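# Load tray batteries crosswise into the empty infeed chute

## Task

Take every loose battery from the tray and put it into the infeed's empty chute, each one lying across the chute with its positive end pointing the same direction as the batteries already stacked there. Releasing a battery at the chute's opening so it falls in is allowed.

## Robot and tools

Robot: two arms, left_arm and right_arm, each ending in a sixteen-motor hand (left_gripper is a left hand, right_gripper a right hand; the left is the mirror of the right). Base positions in the scene frame: left_arm at (+0.046, +0.494, +0.021) m, right_arm at (+0.068, -0.371, +0.022) m, both facing nearly straight along +x. A post stands on the floor behind them. On right_gripper the index_pip goal is capped at +63.3 degrees for the whole scene; asking for more gives +63.3, and hand_goal reports that.

Frames: the scene frame has its origin at table height midway between the nominal bases, +z up, +x out over the table, left_arm on the +y side (image left/right does not match). Reported hand positions, orientations and velocities are in each arm's own base frame. Pose offsets you send are along the current Hand target's own axes. Hand point axes (right hand): +z runs along straight fingers toward the tips, +y points out of the palm face, +x crosses the palm away from the thumb (on the left hand +x points toward the thumb). The hand point sits just past the index/middle knuckles, about 0.077 m behind the finger line in y; straight fingertips reach roughly 0.12 m out in z. A rigid mast near the wrist on the palm side can collide with things.

Row layout (used by execute_actions and move): 48 numbers, each in [-1, 1]. Positions 1-6: left_arm dx, dy, dz, rx, ry, rz. 7-22: left_gripper hinge goals. 23: left current_limit. 24: left speed. 25-30: right_arm dx..rz. 31-46: right_gripper hinge goals. 47-48: right current_limit, speed. Pose numbers are offsets, not poses: they count from the Hand target at the start of the call, scaled so 1.0 = 0.6 m for dx/dy/dz and 1.0 = 180 degrees for the rotation vector rx/ry/rz. Sending six zeros asks nothing new of that arm. Hand numbers are absolute goals, not offsets: each maps linearly between a hinge's two stops. Hinge order per hand: index_abd, index_mcp, index_pip, index_dip, middle_abd, middle_mcp, middle_pip, middle_dip, ring_abd, ring_mcp, ring_pip, ring_dip, thumb_cmc, thumb_axl, thumb_mcp, thumb_ipl. Straight values: abd 0.00, mcp +0.75, pip +0.58, dip +0.70, thumb_cmc +0.71, thumb_axl +0.68, thumb_mcp +0.23, thumb_ipl +0.17; lower numbers curl fingers toward the palm and swing the thumb in front of it. current_limit maps -1..+1 to 0..550 mA (start +0.4); speed sets hinge rate as (speed+1)/2 of 8.5 rad/s (start -0.6). Because zero is a real goal, resend the current hand_goal, hand_current_limit and hand_speed to leave a hand unchanged.

Tools. execute_actions(actions, cameras): actions is a list of actions; each action is a table of up to 15 rows of 48 numbers, one row per 1/30 s step, the last row held to step 15. Every row's offsets count from that action's start pose, so repeating an offset keeps moving. Images only come when actions is empty or cameras is given. move(target, speed, blend, stop_force, zero, blocking, cameras): drives each hand point in a straight line to the offset pose(s); target is one 48-number row or up to 15 rows, all offsets counted from the same starting Hand targets. speed in m/s, 0.002 to 3.6 (default 0.25). blend in m rounds corners (0 = stop at each). stop_force, 3 to 120 N, ends an arm's path when its wrist sensor feels that much resistance; then every target must share the same hand numbers and blocking=false is not allowed. The move lasts at most 10 s and ignores obstacles. wait(seconds) lets time pass without new commands. stop() brakes a running move. zoom_image(camera, region) enlarges [x0, y0, x1, y1] of the latest cam_head_left, cam_head_right or cam_high image (each 672x504; region at most 504 by 504). zero_wrist_force(arm) tares the wrist sensor. finished_scene() ends the scene for good.

Results: end_effector_position (m), quaternion and velocities in the base frame; Hand target, which your next offsets start from (the hand often rests slightly short; send the missing gap as an offset); Joint positions and torques; Wrist force/torque along the hand axes plus a peak line; hand_goal, hand_measured, hand_current_ma and hand_state (moving, goal, blocked, overload) per motor in hinge order. A move adds a line such as done, off_target, moving, held or fault, with limits=paced (pose clipped) or limits=held (checks withheld steps). Orientation commands are clipped to 32 degrees from the measured one each step.

Avoid: dropping batteries from height (only a short fall into the chute mouth is fine), releasing a moving part, knocking anything off the table, and fast or deep contacts. About 150 N of outside force or a wrist torque near 25.7 N m stops the arm for 10 s; keep targets barely past contacts and use slow stop_force moves. Never let the arms or hands press on each other. A motor drawing 495 mA or more for 5 s shuts off for 10 s, so grip with moderate current. Long stretched holds heat motors (85 °C brakes the arm). Keep wrists away from their base axis.

Each tool is called after "Emit:" by a JSON object that holds its "op" and its "data", one argument or row to a line.

## Session

Emit:
{"op": "execute_actions", "data": {
  "actions": []
}}

Scene clock: 0.00 s.
left_arm: end_effector_position=(+0.5215, -0.1248, +0.1013) hand_goal=(+0.000, +0.754, +0.576, +0.696, +0.000, +0.754, +0.576, +0.696, +0.000, +0.754, +0.576, +0.696, +0.714, +0.678, +0.226, +0.168) hand_measured=(-0.0008, +0.7535, +0.5770, +0.6958, +0.0007, +0.7535, +0.5770, +0.6958, -0.0008, +0.7535, +0.5770, +0.6971, +0.7142, +0.6777, +0.2252, +0.1681) hand_current_ma=(+3, -4, +9, -2, +17, +0, +2, -6, +11, +5, +0, +4, -10, -14, +5, -4) hand_state=(goal, goal, goal, goal, goal, goal, goal, goal, goal, goal, goal, goal, goal, goal, goal, goal) hand_current_limit=0.40 hand_speed=-0.60 end_effector_quat_wxyz=(+0.181, -0.426, +0.886, -0.029) | right_arm: end_effector_position=(+0.4320, +0.0236, +0.3768) hand_goal=(+0.000, +0.754, +0.576, +0.696, +0.000, +0.754, +0.576, +0.696, +0.000, +0.754, +0.576, +0.696, +0.714, +0.678, +0.226, +0.168) hand_measured=(-0.0008, +0.7523, +0.5770, +0.6958, +0.0007, +0.7523, +0.5770, +0.6958, -0.0008, +0.7535, +0.5770, +0.6958, +0.7142, +0.6767, +0.2262, +0.1691) hand_current_ma=(-7, +6, +0, -5, +4, -1, +7, +6, +13, -9, -11, -7, -20, -13, -9, +2) hand_state=(goal, goal, goal, goal, goal, goal, goal, goal, goal, goal, goal, goal, goal, goal, goal, goal) hand_current_limit=0.40 hand_speed=-0.60 end_effector_quat_wxyz=(-0.153, +0.776, +0.571, -0.219)
Joint positions: left_arm=[3.043 -1.915 -1.939 -0.514 1.707 -2.541] | right_arm=[-0.124 -1.565 1.373 -0.844 -1.647 0.198]
Joint velocities: within noise
Joint torques (N m): no reading
Motor temperatures (°C): left_arm=[36 32 34 39 36 39] | right_arm=[38 33 39 44 41 36]
Wrist force (N): no reading
Wrist torque (N m): no reading
Wrist force, peak (N): no reading
Hand target: left_arm +0.5215, -0.1248, +0.1013; +0.181, -0.426, +0.886, -0.029 | right_arm +0.4320, +0.0236, +0.3768; -0.153, +0.776, +0.571, -0.219

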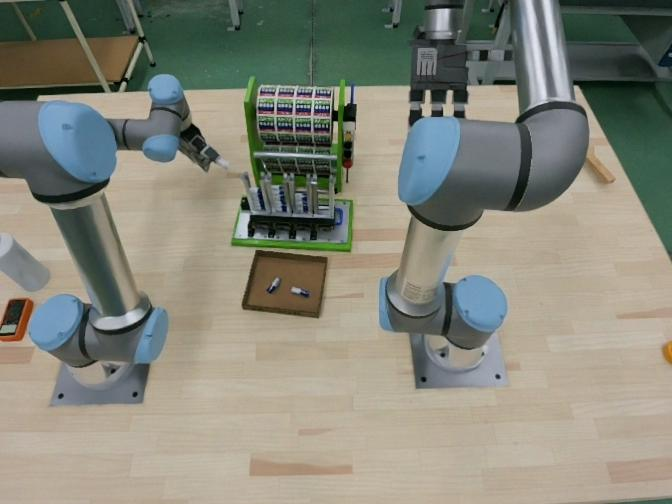

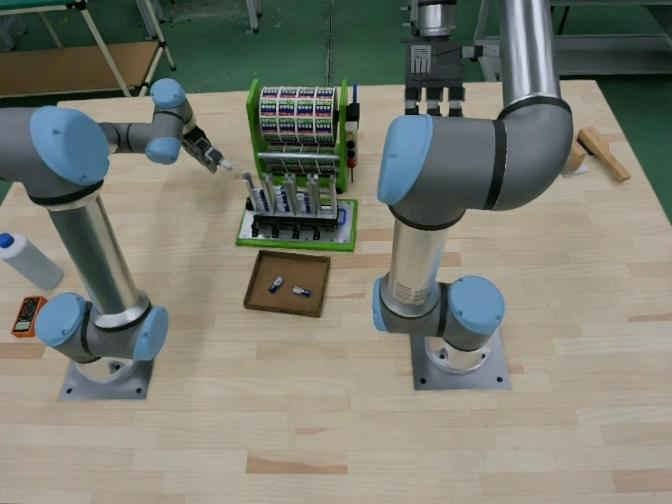

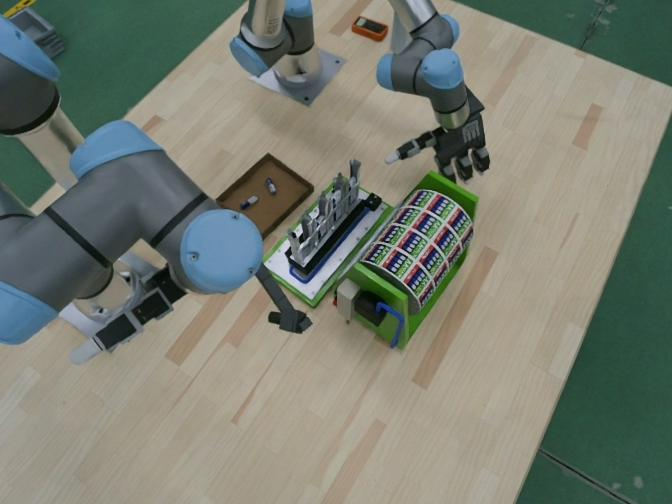

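Emit:
{"op": "zoom_image", "data": {
  "camera": "cam_head_left",
  "region": [220, 60, 380, 180]
}}

Emit:
{"op": "zoom_image", "data": {
  "camera": "cam_head_left",
  "region": [220, 160, 380, 330]
}}

Emit:
{"op": "zoom_image", "data": {
  "camera": "cam_head_right",
  "region": [220, 160, 380, 330]
}}

Emit:
{"op": "zoom_image", "data": {
  "camera": "cam_high",
  "region": [200, 140, 400, 310]
}}

Scaled by 3.150 from the camera's image (finer frame: 960x720).

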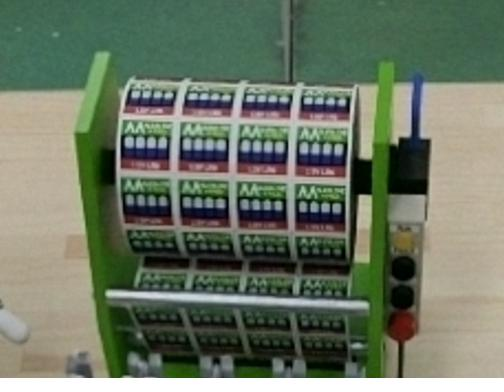

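Scaled by 2.965 from the camera's image (finer frame: 960x720).

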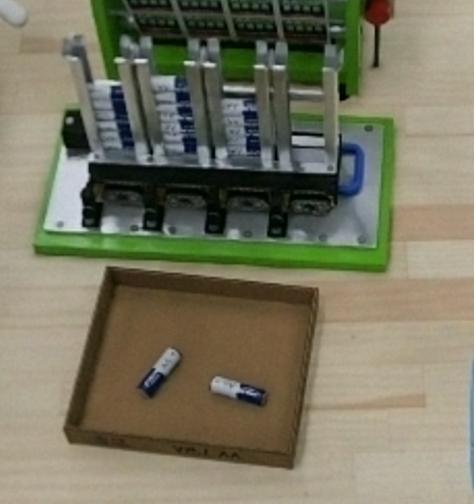

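Scaled by 2.965 from the camera's image (finer frame: 960x720).

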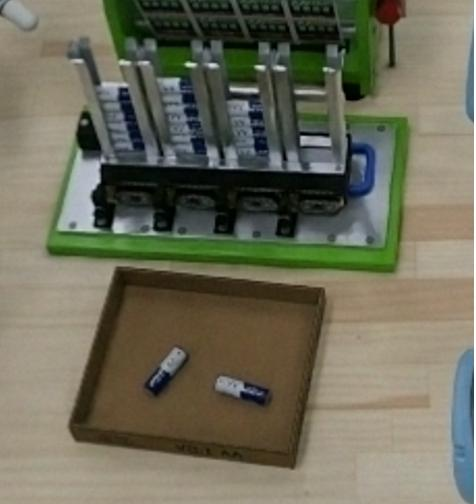

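Scaled by 2.520 from the camera's image (finer frame: 960x720).

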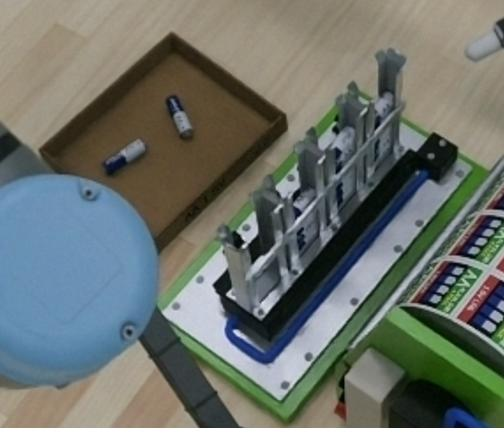

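Emit:
{"op": "move", "data": {
  "target": [0,0,0,0,0,0, 0,0.754,0.576,0.696,0,0.754,0.576,0.696,0,0.754,0.576,0.696,0.714,0.678,0.226,0.168,0.4,-0.6, 0,0,0,-0.105,0.151,0.393, 0,0.754,0.576,0.696,0,0.754,0.576,0.696,0,-0.342,-0.591,0.261,-0.571,0.678,0.226,0.168,0.4,-0.6],
  "cameras": ["all"]
}}

Scene clock: 244.57 s.
left_arm: end_effector_position=(+0.5215, -0.1248, +0.1013) hand_goal=(+0.000, +0.754, +0.576, +0.696, +0.000, +0.754, +0.576, +0.696, +0.000, +0.754, +0.576, +0.696, +0.714, +0.678, +0.226, +0.168) hand_measured=(+0.0007, +0.7535, +0.5757, +0.6958, +0.0007, +0.7523, +0.5770, +0.6958, +0.0007, +0.7523, +0.5757, +0.6958, +0.7142, +0.6777, +0.2232, +0.1681) hand_current_ma=(+11, -4, +9, -7, +10, +1, -4, -4, +7, +7, -11, -4, -11, +5, +3, -8) hand_state=(goal, goal, goal, goal, goal, goal, goal, goal, goal, goal, goal, goal, goal, goal, goal, goal) hand_current_limit=0.40 hand_speed=-0.60 end_effector_quat_wxyz=(+0.181, -0.426, +0.886, -0.029) | right_arm: end_effector_position=(+0.4320, +0.0236, +0.3768) hand_goal=(+0.000, +0.754, +0.576, +0.696, +0.000, +0.754, +0.576, +0.696, +0.000, -0.342, -0.590, +0.262, -0.570, +0.678, +0.226, +0.168) hand_measured=(-0.0008, +0.7426, +0.5770, +0.6971, -0.0008, +0.7402, +0.5770, +0.6971, -0.0008, -0.2861, -0.5689, +0.2702, -0.5755, +0.6767, +0.2193, +0.1672) hand_current_ma=(-2, +2, -12, +5, +6, +9, +6, +5, +9, +9, -9, -10, -4, +2, -10, +3) hand_state=(goal, goal, goal, goal, goal, goal, goal, goal, goal, blocked, blocked, goal, goal, goal, goal, goal) hand_current_limit=0.40 hand_speed=-0.60 end_effector_quat_wxyz=(-0.001, +1.000, +0.001, +0.000)
Joint positions: left_arm=[3.043 -1.915 -1.939 -0.514 1.707 -2.541] | right_arm=[-0.056 -1.673 1.619 -1.517 -1.569 1.513]
Joint torques (N m): left_arm=[0.23 33.48 18.2 2.87 0.27 -0.23] | right_arm=[9.2 -6.78 -8.46 -4.23 -1.86 2.19]
Wrist force (N): left_arm=[0.5 0.7 0.4] | right_arm=[-0.5 -1.4 -0.4]
Wrist torque (N m): left_arm=[0.05 -0.06 0.03] | right_arm=[-0.13 0.04 -0.18]
Wrist force, peak (N): left_arm=[0.1 0.5 0.9] | right_arm=[-1.4 -1.7 -0.2]
Hand target: left_arm +0.5215, -0.1248, +0.1013; +0.181, -0.426, +0.886, -0.029 | right_arm +0.4320, +0.0236, +0.3768; -0.001, +1.000, +0.001, +0.000
Off the commanded pose: left_arm 0.000 m, 0 deg | right_arm 0.000 m, 0 deg.
move: done

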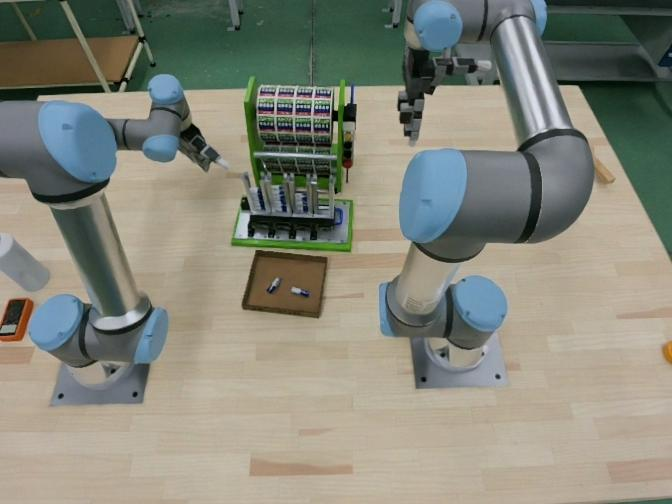

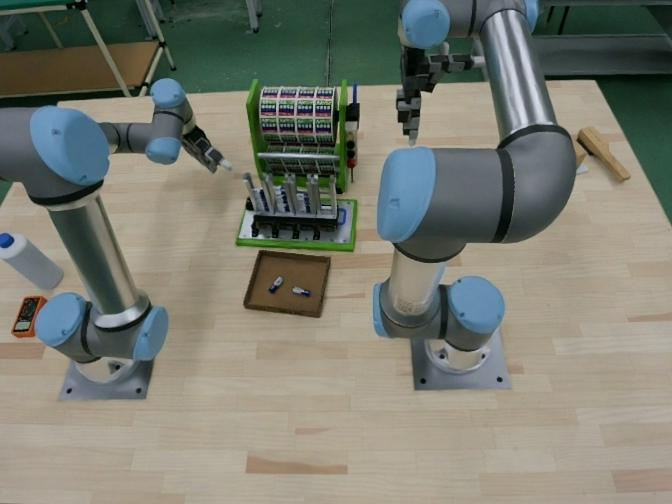

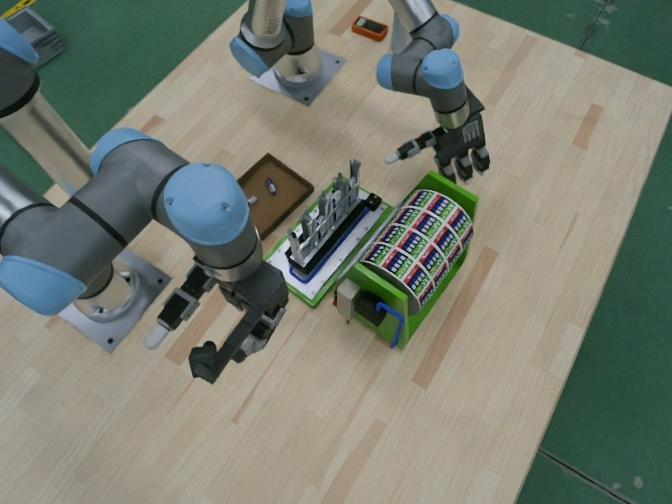

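Emit:
{"op": "zoom_image", "data": {
  "camera": "cam_head_left",
  "region": [380, 20, 500, 160]
}}

Emit:
{"op": "zoom_image", "data": {
  "camera": "cam_head_right",
  "region": [380, 20, 500, 160]
}}

Emit:
{"op": "zoom_image", "data": {
  "camera": "cam_high",
  "region": [130, 220, 310, 400]
}}

Scaled by 3.600 from the camera's image (finer frame: 960x720).

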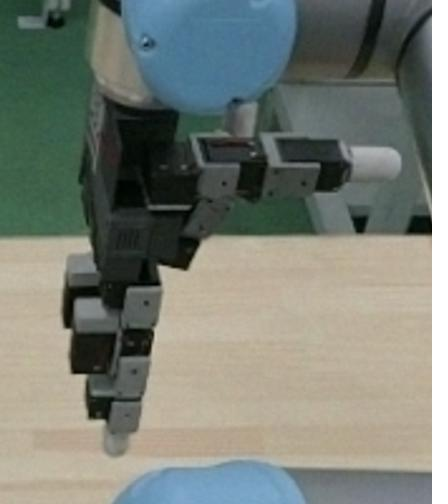

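Scaled by 3.600 from the camera's image (finer frame: 960x720).

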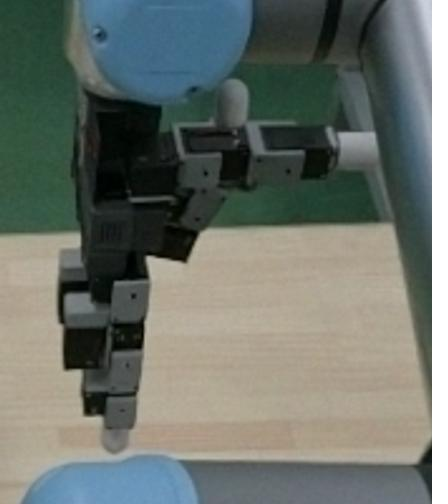

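Scaled by 2.800 from the camera's image (finer frame: 960x720).

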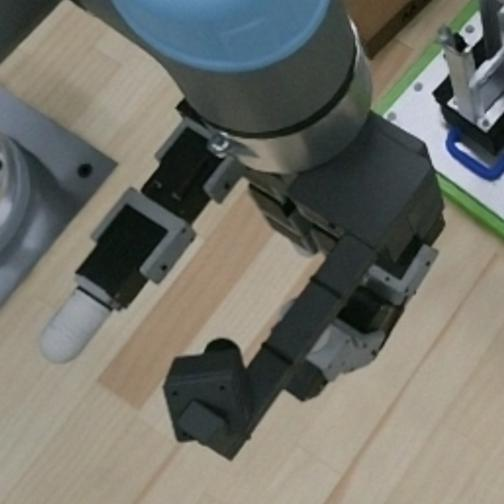

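Emit:
{"op": "move", "data": {
  "target": [0,0,0,0,0,0, 0,0.754,0.576,0.696,0,0.754,0.576,0.696,0,0.754,0.576,0.696,0.714,0.678,0.226,0.168,0.4,-0.6, -0.367,-0.49,0.128,0,0,0, 0.06,0.754,0.576,0.696,-0.06,0.754,0.576,0.696,0,-0.33,-0.58,0.262,-0.571,0.678,0.226,0.168,0.4,-0.6],
  "cameras": ["all"]
}}

Scene clock: 299.97 s.
left_arm: end_effector_position=(+0.5215, -0.1248, +0.1013) hand_goal=(+0.000, +0.754, +0.576, +0.696, +0.000, +0.754, +0.576, +0.696, +0.000, +0.754, +0.576, +0.696, +0.714, +0.678, +0.226, +0.168) hand_measured=(+0.0021, +0.7523, +0.5757, +0.6971, -0.0008, +0.7523, +0.5770, +0.6971, +0.0007, +0.7523, +0.5770, +0.6958, +0.7142, +0.6767, +0.2242, +0.1681) hand_current_ma=(+9, -4, +15, +10, +5, -2, -2, +14, +1, +4, +10, -5, -2, +5, +1, +1) hand_state=(goal, goal, goal, goal, goal, goal, goal, goal, goal, goal, goal, goal, goal, goal, goal, goal) hand_current_limit=0.40 hand_speed=-0.60 end_effector_quat_wxyz=(+0.181, -0.426, +0.886, -0.029) | right_arm: end_effector_position=(+0.2114, +0.3173, +0.3005) hand_goal=(+0.060, +0.754, +0.576, +0.696, -0.060, +0.754, +0.576, +0.696, +0.000, -0.330, -0.580, +0.262, -0.570, +0.678, +0.226, +0.168) hand_measured=(+0.0417, +0.7426, +0.5770, +0.6971, -0.0418, +0.7402, +0.5770, +0.6958, +0.0007, -0.2861, -0.5689, +0.2702, -0.5655, +0.6777, +0.2203, +0.1672) hand_current_ma=(-9, +11, -14, -1, +5, +2, +5, +4, +1, +7, +0, -10, -4, -3, -3, +7) hand_state=(goal, goal, goal, goal, goal, goal, goal, goal, goal, blocked, goal, goal, goal, goal, goal, goal) hand_current_limit=0.40 hand_speed=-0.60 end_effector_quat_wxyz=(-0.001, +1.000, +0.001, +0.000)
Joint positions: left_arm=[3.043 -1.915 -1.939 -0.514 1.707 -2.541] | right_arm=[0.753 -1.671 1.812 -1.714 -1.57 2.322]
Joint torques (N m): left_arm=[0.07 34.37 18.23 2.8 0.29 -0.21] | right_arm=[8.39 -5.55 -33.73 -4.11 -1.91 1.98]
Wrist force (N): left_arm=[0.3 0.2 0.5] | right_arm=[-0.9 -1.8 -0.8]
Wrist torque (N m): left_arm=[-0.03 -0.03 0.02] | right_arm=[-0.14 0.08 -0.23]
Wrist force, peak (N): left_arm=[0.3 0.6 0.9] | right_arm=[-1.8 -2.6 -0.7]
Hand target: left_arm +0.5215, -0.1248, +0.1013; +0.181, -0.426, +0.886, -0.029 | right_arm +0.2114, +0.3174, +0.3004; -0.001, +1.000, +0.001, +0.000
Off the commanded pose: left_arm 0.000 m, 0 deg | right_arm 0.000 m, 0 deg.
move: done

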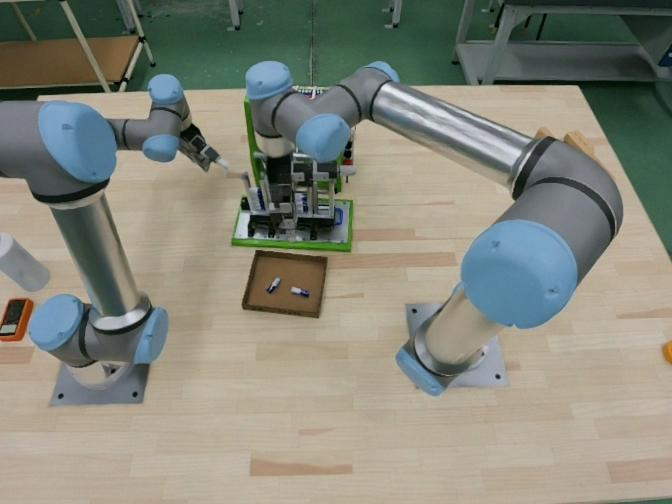

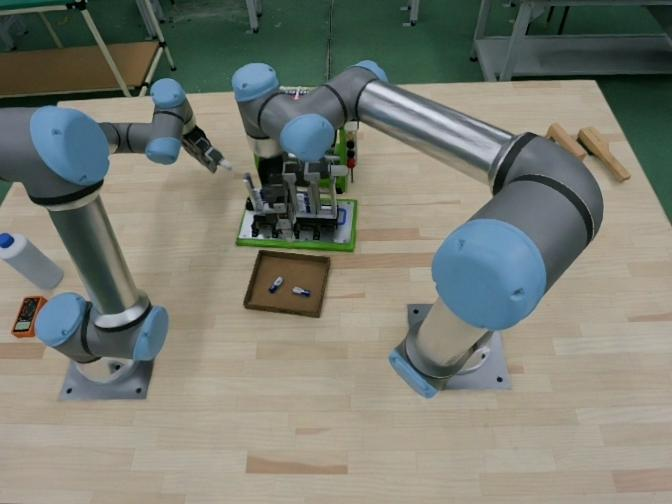

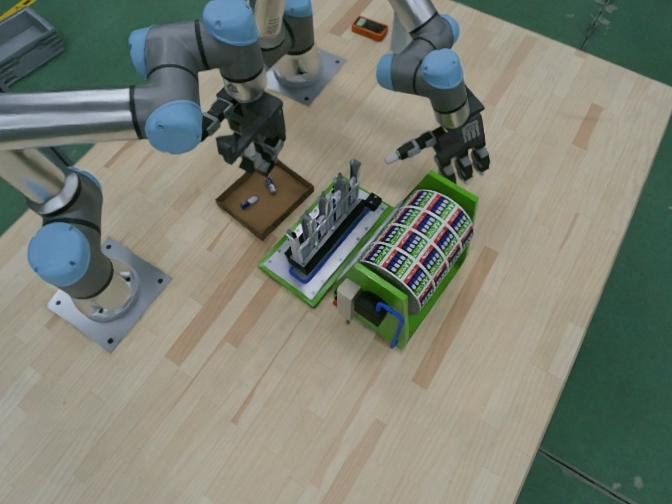

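Emit:
{"op": "zoom_image", "data": {
  "camera": "cam_head_left",
  "region": [230, 120, 370, 320]
}}

Emit:
{"op": "zoom_image", "data": {
  "camera": "cam_head_right",
  "region": [230, 120, 370, 320]
}}

Emit:
{"op": "zoom_image", "data": {
  "camera": "cam_high",
  "region": [190, 60, 330, 250]
}}

Scaled by 2.520 from the camera's image (finer frame: 960x720).

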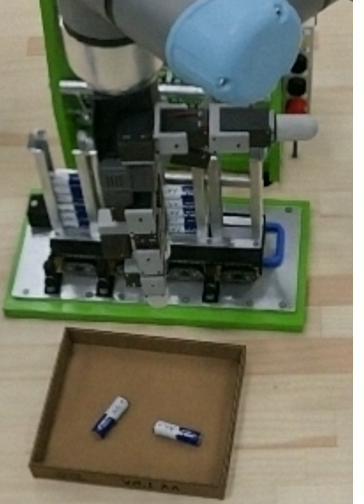

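Scaled by 2.520 from the camera's image (finer frame: 960x720).

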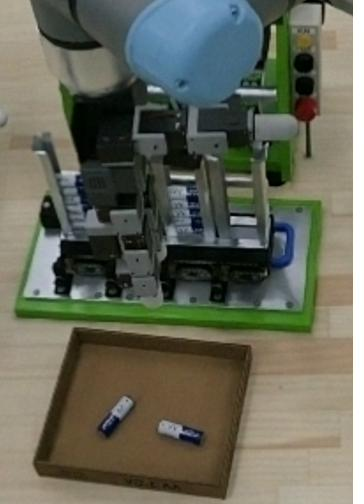

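Scaled by 2.653 from the camera's image (finer frame: 960x720).

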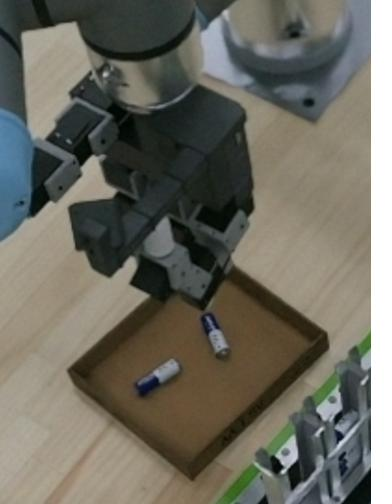

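Emit:
{"op": "move", "data": {
  "target": [0,0,0,0,0,0, 0,0.754,0.576,0.696,0,0.754,0.576,0.696,0,0.754,0.576,0.696,0.714,0.678,0.226,0.168,0.4,-0.6, -0.163,-0.006,0.2,0,0,0.12, 0.08,0.754,0.576,0.696,-0.08,0.754,0.576,0.696,0,-0.32,-0.58,0.262,-0.571,0.678,0.226,0.168,0.4,-0.6],
  "cameras": ["all"]
}}

Emit:
{"op": "zoom_image", "data": {
  "camera": "cam_head_left",
  "region": [230, 200, 350, 330]
}}

Emit:
{"op": "zoom_image", "data": {
  "camera": "cam_head_right",
  "region": [230, 200, 350, 330]
}}

Emit:
{"op": "zoom_image", "data": {
  "camera": "cam_high",
  "region": [190, 110, 330, 250]
}}

Scene clock: 378.27 s.
left_arm: end_effector_position=(+0.5215, -0.1248, +0.1013) hand_goal=(+0.000, +0.754, +0.576, +0.696, +0.000, +0.754, +0.576, +0.696, +0.000, +0.754, +0.576, +0.696, +0.714, +0.678, +0.226, +0.168) hand_measured=(-0.0008, +0.7523, +0.5770, +0.6958, +0.0007, +0.7523, +0.5782, +0.6958, -0.0008, +0.7547, +0.5770, +0.6958, +0.7142, +0.6767, +0.2242, +0.1681) hand_current_ma=(+0, +3, +2, -1, +15, +1, +5, -10, +2, +12, +4, -12, -3, +6, +1, -5) hand_state=(goal, goal, goal, goal, goal, goal, goal, goal, goal, goal, goal, goal, goal, goal, goal, goal) hand_current_limit=0.40 hand_speed=-0.60 end_effector_quat_wxyz=(+0.181, -0.426, +0.886, -0.029) | right_arm: end_effector_position=(+0.1137, +0.3210, +0.1805) hand_goal=(+0.080, +0.754, +0.576, +0.696, -0.080, +0.754, +0.576, +0.696, +0.000, -0.320, -0.580, +0.262, -0.570, +0.678, +0.226, +0.168) hand_measured=(+0.0578, +0.7426, +0.5757, +0.6971, -0.0579, +0.7402, +0.5770, +0.6958, -0.0008, -0.2861, -0.5689, +0.2715, -0.5743, +0.6777, +0.2193, +0.1681) hand_current_ma=(-5, +7, -2, +3, -2, +12, +4, +4, +3, -9, -2, -7, -9, +4, -1, +17) hand_state=(blocked, goal, goal, goal, blocked, goal, goal, goal, goal, blocked, goal, goal, goal, goal, goal, goal) hand_current_limit=0.40 hand_speed=-0.60 end_effector_quat_wxyz=(-0.001, +0.982, -0.186, +0.000)
Joint positions: left_arm=[3.043 -1.915 -1.939 -0.514 1.707 -2.541] | right_arm=[0.851 -1.682 2.144 -2.034 -1.57 2.797]
Joint torques (N m): left_arm=[-0.03 33.23 18.51 2.81 0.42 -0.08] | right_arm=[9.19 -3.81 -7.69 -3.99 -1.8 1.87]
Wrist force (N): left_arm=[0.2 0.1 0.7] | right_arm=[-0.7 -1.4 -0.6]
Wrist torque (N m): left_arm=[-0.05 -0.02 0.02] | right_arm=[-0.10 0.05 -0.21]
Wrist force, peak (N): left_arm=[0.3 0.6 0.9] | right_arm=[-0.4 -1.5 -1.8]
Hand target: left_arm +0.5215, -0.1248, +0.1013; +0.181, -0.426, +0.886, -0.029 | right_arm +0.1136, +0.3211, +0.1804; -0.001, +0.982, -0.187, +0.000
Off the commanded pose: left_arm 0.000 m, 0 deg | right_arm 0.000 m, 0 deg.
move: done

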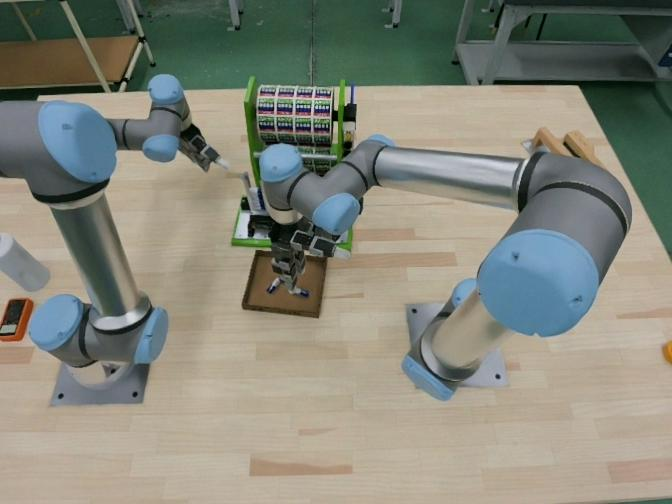

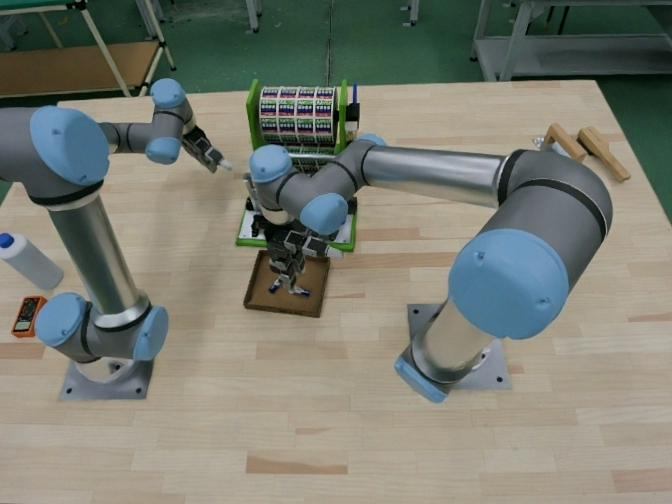

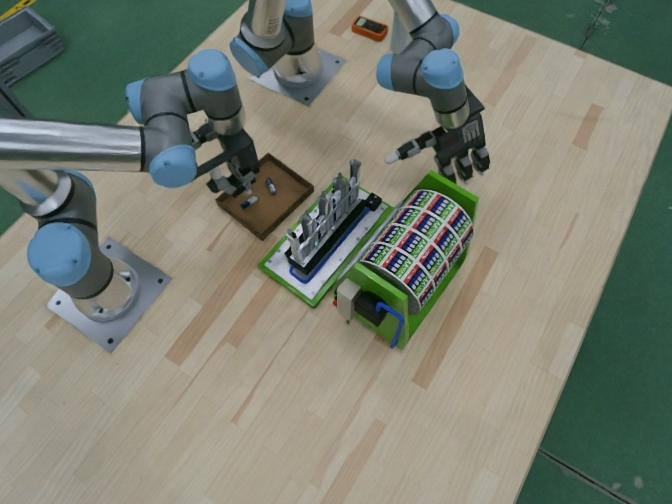

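Scaled by 3.877 from the camera's image (finer frame: 960x720).

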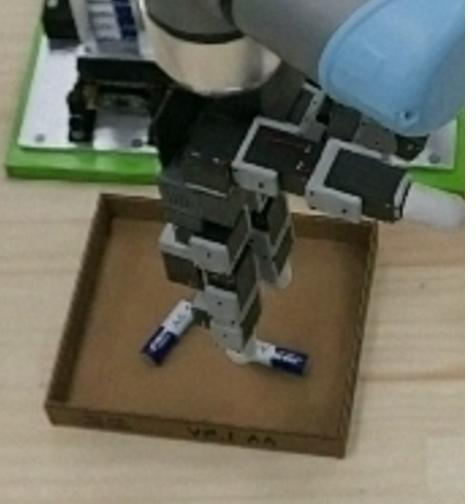

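Scaled by 3.877 from the camera's image (finer frame: 960x720).

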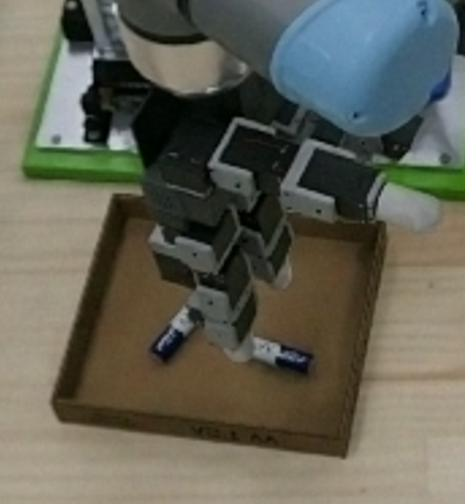

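Scaled by 3.600 from the camera's image (finer frame: 960x720).

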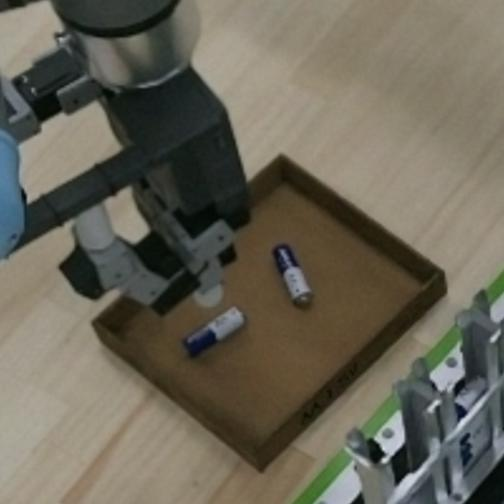

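Emit:
{"op": "move", "data": {
  "target": [0,0,0,0,0,0, 0,0.754,0.576,0.696,0,0.754,0.576,0.696,0,0.754,0.576,0.696,0.714,0.678,0.226,0.168,0.4,-0.6, 0.0142,0.0042,0.074,0,0,0, 0.08,0.754,0.576,0.696,-0.08,0.754,0.576,0.696,0,-0.32,-0.58,0.262,-0.571,0.678,0.226,0.168,0.4,-0.6],
  "speed": 0.1,
  "cameras": ["all"]
}}

Emit:
{"op": "zoom_image", "data": {
  "camera": "cam_head_left",
  "region": [240, 240, 340, 320]
}}

Emit:
{"op": "zoom_image", "data": {
  "camera": "cam_head_right",
  "region": [240, 240, 340, 320]
}}

Emit:
{"op": "zoom_image", "data": {
  "camera": "cam_high",
  "region": [210, 150, 310, 240]
}}

Scene clock: 420.90 s.
left_arm: end_effector_position=(+0.5215, -0.1248, +0.1013) hand_goal=(+0.000, +0.754, +0.576, +0.696, +0.000, +0.754, +0.576, +0.696, +0.000, +0.754, +0.576, +0.696, +0.714, +0.678, +0.226, +0.168) hand_measured=(-0.0008, +0.7535, +0.5757, +0.6971, +0.0007, +0.7523, +0.5770, +0.6958, -0.0008, +0.7535, +0.5770, +0.6958, +0.7142, +0.6767, +0.2232, +0.1672) hand_current_ma=(+9, -7, +3, -1, +4, +1, +4, -4, +4, +16, +8, +4, -6, +5, -3, -1) hand_state=(goal, goal, goal, goal, goal, goal, goal, goal, goal, goal, goal, goal, goal, goal, goal, goal) hand_current_limit=0.40 hand_speed=-0.60 end_effector_quat_wxyz=(+0.181, -0.426, +0.886, -0.029) | right_arm: end_effector_position=(+0.1206, +0.3157, +0.1361) hand_goal=(+0.080, +0.754, +0.576, +0.696, -0.080, +0.754, +0.576, +0.696, +0.000, -0.320, -0.580, +0.262, -0.570, +0.678, +0.226, +0.168) hand_measured=(+0.0593, +0.7426, +0.5770, +0.6958, -0.0579, +0.7402, +0.5770, +0.6958, +0.0007, -0.2861, -0.5689, +0.2715, -0.5743, +0.6767, +0.2183, +0.1681) hand_current_ma=(+1, +13, -20, -2, -1, +13, +10, -1, +5, -5, -3, -3, -11, -8, +10, +6) hand_state=(blocked, goal, goal, goal, blocked, goal, goal, goal, goal, blocked, goal, goal, goal, goal, goal, goal) hand_current_limit=0.40 hand_speed=-0.60 end_effector_quat_wxyz=(-0.001, +0.982, -0.187, +0.000)
Joint positions: left_arm=[3.043 -1.915 -1.939 -0.514 1.707 -2.541] | right_arm=[0.829 -1.623 2.222 -2.172 -1.57 2.775]
Joint torques (N m): left_arm=[0.36 33.77 18.89 2.71 0.49 -0.11] | right_arm=[-10.32 -6.27 -5.3 -4.05 1.86 -2.44]
Wrist force (N): left_arm=[0.1 0.4 0.6] | right_arm=[-0.6 -1.8 -0.7]
Wrist torque (N m): left_arm=[0.00 0.00 0.00] | right_arm=[-0.15 0.05 -0.06]
Wrist force, peak (N): left_arm=[0.0 0.4 1.2] | right_arm=[-0.9 -1.6 -1.4]
Hand target: left_arm +0.5215, -0.1248, +0.1013; +0.181, -0.426, +0.886, -0.029 | right_arm +0.1206, +0.3157, +0.1360; -0.001, +0.982, -0.187, +0.000
Off the commanded pose: left_arm 0.000 m, 0 deg | right_arm 0.000 m, 0 deg.
move: done

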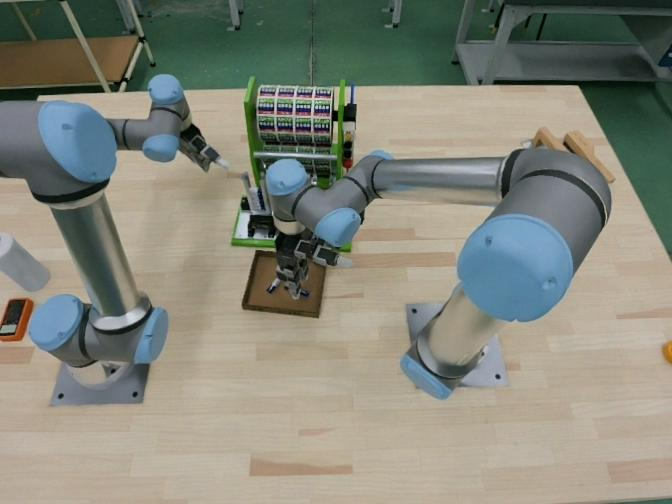

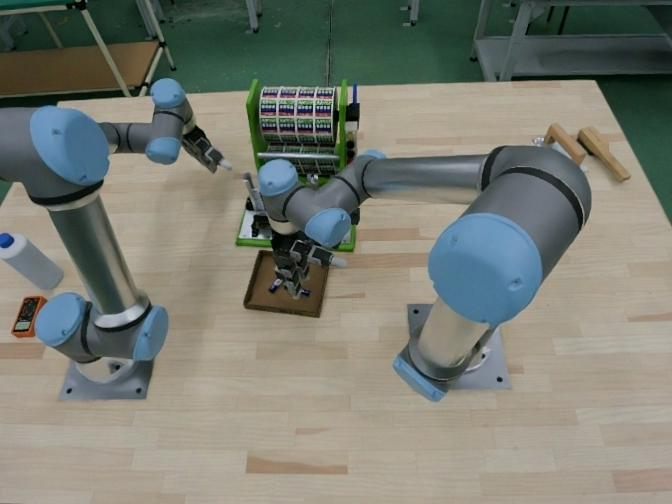

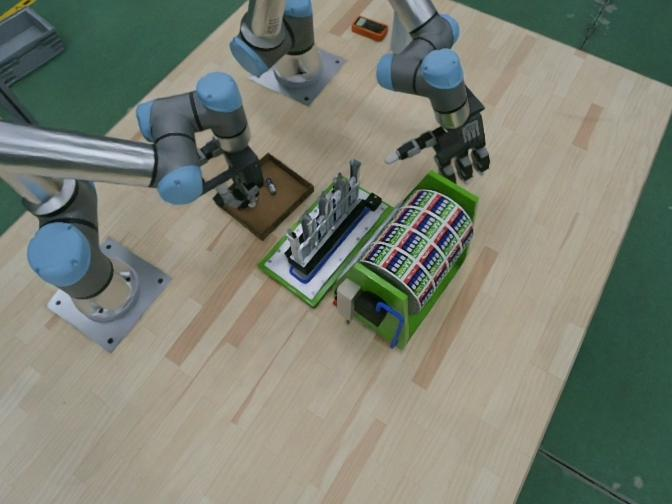

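Scaled by 5.040 from the camera's image (finer frame: 960x720).

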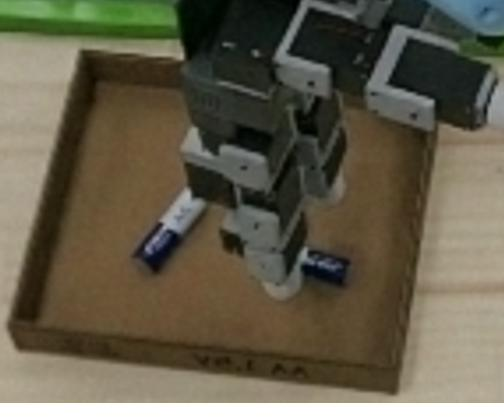

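Scaled by 5.040 from the camera's image (finer frame: 960x720).

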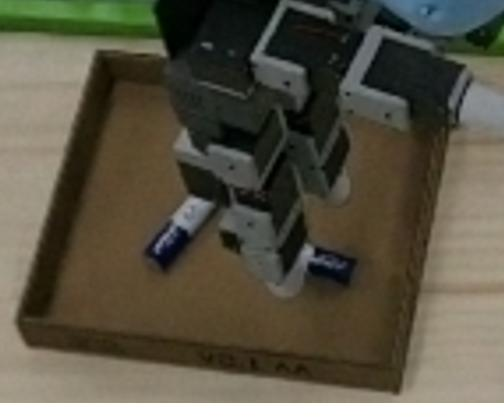

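Scaled by 5.040 from the camera's image (finer frame: 960x720).

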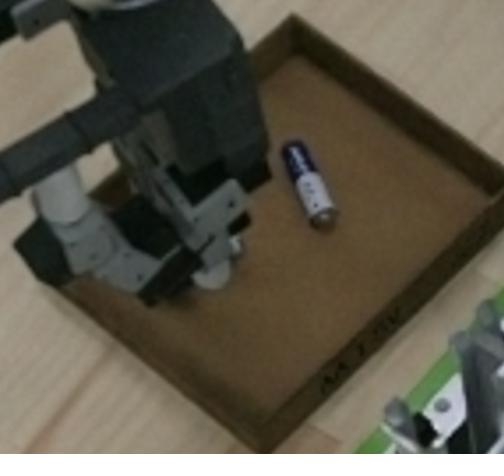

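Emit:
{"op": "move", "data": {
  "target": [0,0,0,0,0,0, 0,0.754,0.576,0.696,0,0.754,0.576,0.696,0,0.754,0.576,0.696,0.714,0.678,0.226,0.168,0.4,-0.6, 0.0035,-0.005,0.033,0,0,0, 0.08,0.754,0.576,0.696,-0.08,0.754,0.576,0.696,0,-0.32,-0.58,0.262,-0.571,0.678,0.226,0.168,0.4,-0.6],
  "speed": 0.05
}}

Emit:
{"op": "move", "data": {
  "target": [0,0,0,0,0,0, 0,0.754,0.576,0.696,0,0.754,0.576,0.696,0,0.754,0.576,0.696,0.714,0.678,0.226,0.168,0.4,-0.6, 0,0,0.04,0,0,0, 0.08,0.754,0.576,0.696,-0.08,0.754,0.576,0.696,0,-0.32,-0.58,0.262,-0.571,0.678,0.226,0.168,0.4,-0.6],
  "speed": 0.004,
  "stop_force": 4,
  "cameras": ["all"]
}}

Emit:
{"op": "zoom_image", "data": {
  "camera": "cam_head_left",
  "region": [240, 240, 340, 320]
}}

Emit:
{"op": "zoom_image", "data": {
  "camera": "cam_head_right",
  "region": [240, 240, 340, 320]
}}

Emit:
{"op": "zoom_image", "data": {
  "camera": "cam_high",
  "region": [210, 150, 310, 240]
}}

Scene clock: 445.60 s.
left_arm: end_effector_position=(+0.5215, -0.1248, +0.1013) hand_goal=(+0.000, +0.754, +0.576, +0.696, +0.000, +0.754, +0.576, +0.696, +0.000, +0.754, +0.576, +0.696, +0.714, +0.678, +0.226, +0.168) hand_measured=(+0.0007, +0.7535, +0.5770, +0.6958, +0.0007, +0.7535, +0.5782, +0.6958, +0.0007, +0.7535, +0.5757, +0.6971, +0.7142, +0.6777, +0.2242, +0.1681) hand_current_ma=(+6, +0, +6, +3, +15, -2, -3, +2, +4, -2, +3, +10, -6, +4, +5, -2) hand_state=(goal, goal, goal, goal, goal, goal, goal, goal, goal, goal, goal, goal, goal, goal, goal, goal) hand_current_limit=0.40 hand_speed=-0.60 end_effector_quat_wxyz=(+0.181, -0.426, +0.886, -0.029) | right_arm: end_effector_position=(+0.1237, +0.3177, +0.1163) hand_goal=(+0.080, +0.754, +0.576, +0.696, -0.080, +0.754, +0.576, +0.696, +0.000, -0.320, -0.580, +0.262, -0.570, +0.678, +0.226, +0.168) hand_measured=(+0.0578, +0.7414, +0.5770, +0.6958, -0.0579, +0.7402, +0.5770, +0.6971, +0.0007, -0.2861, -0.5676, +0.2715, -0.5743, +0.6767, +0.2193, +0.1681) hand_current_ma=(-6, +5, -6, +4, -3, +9, +1, +2, -5, +6, -9, -5, -6, -1, -8, +3) hand_state=(blocked, goal, goal, goal, blocked, goal, goal, goal, goal, blocked, goal, goal, goal, goal, goal, goal) hand_current_limit=0.40 hand_speed=-0.60 end_effector_quat_wxyz=(-0.001, +0.982, -0.187, +0.000)
Joint positions: left_arm=[3.043 -1.915 -1.939 -0.514 1.707 -2.541] | right_arm=[0.827 -1.58 2.244 -2.236 -1.57 2.773]
Joint torques (N m): left_arm=[-0.04 33.78 18.53 2.62 0.67 -0.13] | right_arm=[-9.92 -5.97 -4.41 -4.07 1.32 -2.39]
Wrist force (N): left_arm=[0.1 0.2 0.7] | right_arm=[-0.6 -1.6 -0.4]
Wrist torque (N m): left_arm=[-0.05 -0.01 0.01] | right_arm=[-0.15 0.04 -0.06]
Wrist force, peak (N): left_arm=[0.2 0.2 1.2] | right_arm=[-0.5 -2.1 -0.6]
Hand target: left_arm +0.5215, -0.1248, +0.1013; +0.181, -0.426, +0.886, -0.029 | right_arm +0.1237, +0.3177, +0.1162; -0.001, +0.982, -0.187, +0.000
Off the commanded pose: left_arm 0.000 m, 0 deg | right_arm 0.000 m, 0 deg.
move: done

Scene clock: 449.57 s.
left_arm: end_effector_position=(+0.5215, -0.1248, +0.1013) hand_goal=(+0.000, +0.754, +0.576, +0.696, +0.000, +0.754, +0.576, +0.696, +0.000, +0.754, +0.576, +0.696, +0.714, +0.678, +0.226, +0.168) hand_measured=(+0.0007, +0.7523, +0.5770, +0.6958, +0.0007, +0.7535, +0.5770, +0.6958, +0.0007, +0.7535, +0.5757, +0.6958, +0.7142, +0.6767, +0.2242, +0.1681) hand_current_ma=(+1, -6, -3, -7, +13, -1, +11, +5, +4, +4, +2, -10, -1, -6, -6, -8) hand_state=(goal, goal, goal, goal, goal, goal, goal, goal, goal, goal, goal, goal, goal, goal, goal, goal) hand_current_limit=0.40 hand_speed=-0.60 end_effector_quat_wxyz=(+0.181, -0.426, +0.886, -0.029) | right_arm: end_effector_position=(+0.1237, +0.3178, +0.1059) hand_goal=(+0.080, +0.754, +0.576, +0.696, -0.080, +0.754, +0.576, +0.696, +0.000, -0.320, -0.580, +0.262, -0.570, +0.678, +0.226, +0.168) hand_measured=(+0.0607, +0.7414, +0.5770, +0.6958, -0.0579, +0.7402, +0.5770, +0.6958, +0.0007, -0.2861, -0.5689, +0.2702, -0.5730, +0.6767, +0.2193, +0.1672) hand_current_ma=(-11, +11, -16, +5, -7, +12, +13, +4, +5, +6, -2, -11, -6, +2, -15, +6) hand_state=(blocked, goal, goal, goal, blocked, goal, goal, goal, goal, blocked, goal, goal, goal, goal, goal, goal) hand_current_limit=0.40 hand_speed=-0.60 end_effector_quat_wxyz=(-0.001, +0.982, -0.187, +0.000)
Joint positions: left_arm=[3.043 -1.915 -1.939 -0.514 1.707 -2.541] | right_arm=[0.827 -1.56 2.258 -2.27 -1.57 2.773]
Joint torques (N m): left_arm=[0.26 33.48 18.75 2.58 0.74 0] | right_arm=[0.72 -32.04 -27.38 -0.3 -1.34 0.43]
Wrist force (N): left_arm=[0.3 0.5 0.8] | right_arm=[-0.7 -1.3 -4.8]
Wrist torque (N m): left_arm=[-0.02 -0.03 0.02] | right_arm=[0.19 0.05 -0.07]
Wrist force, peak (N): left_arm=[-0.1 0.4 1.0] | right_arm=[-1.0 -1.5 -7.7]
Hand target: left_arm +0.5215, -0.1248, +0.1013; +0.181, -0.426, +0.886, -0.029 | right_arm +0.1237, +0.3178, +0.1059; -0.001, +0.982, -0.187, +0.000 (not the last commanded pose)
Off the commanded pose: left_arm 0.000 m, 0 deg | right_arm 0.014 m, 0 deg.
move: contact (right_arm)

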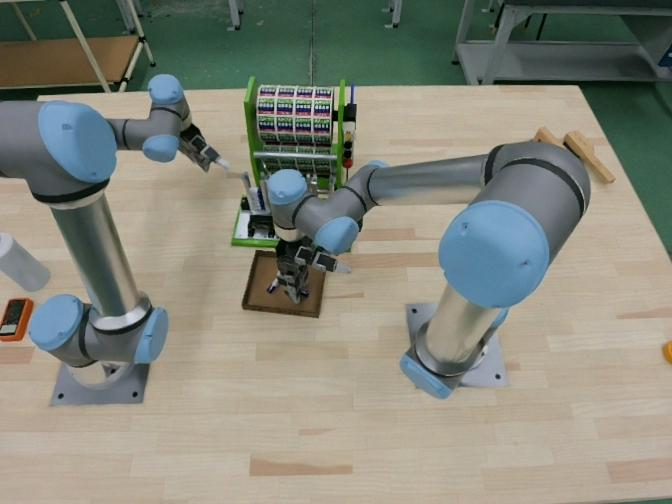

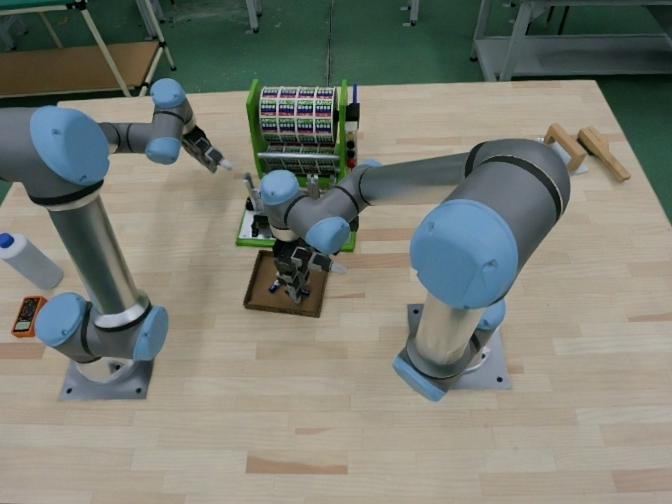

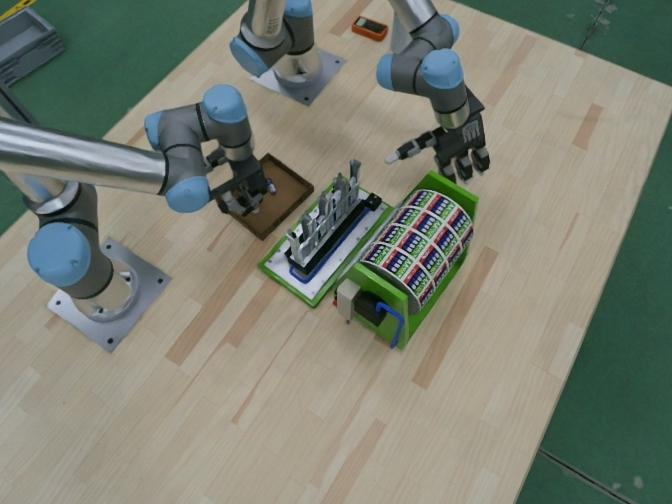

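Scaled by 5.040 from the camera's image (finer frame: 960x720).

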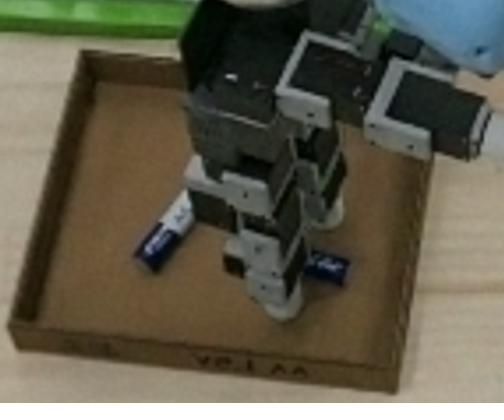

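Scaled by 5.040 from the camera's image (finer frame: 960x720).

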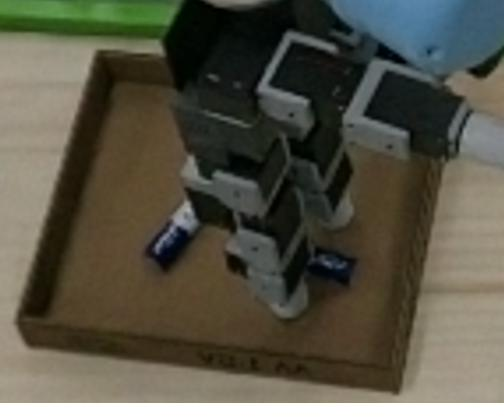

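Scaled by 5.040 from the camera's image (finer frame: 960x720).

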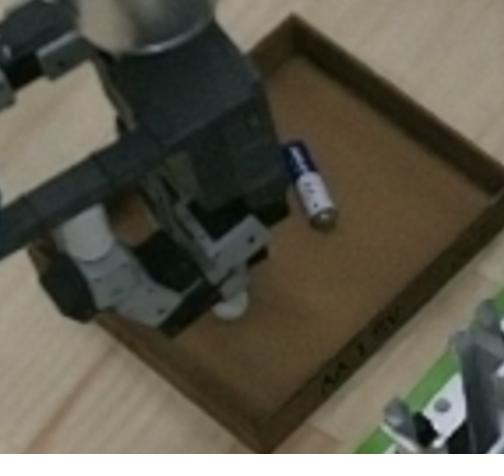

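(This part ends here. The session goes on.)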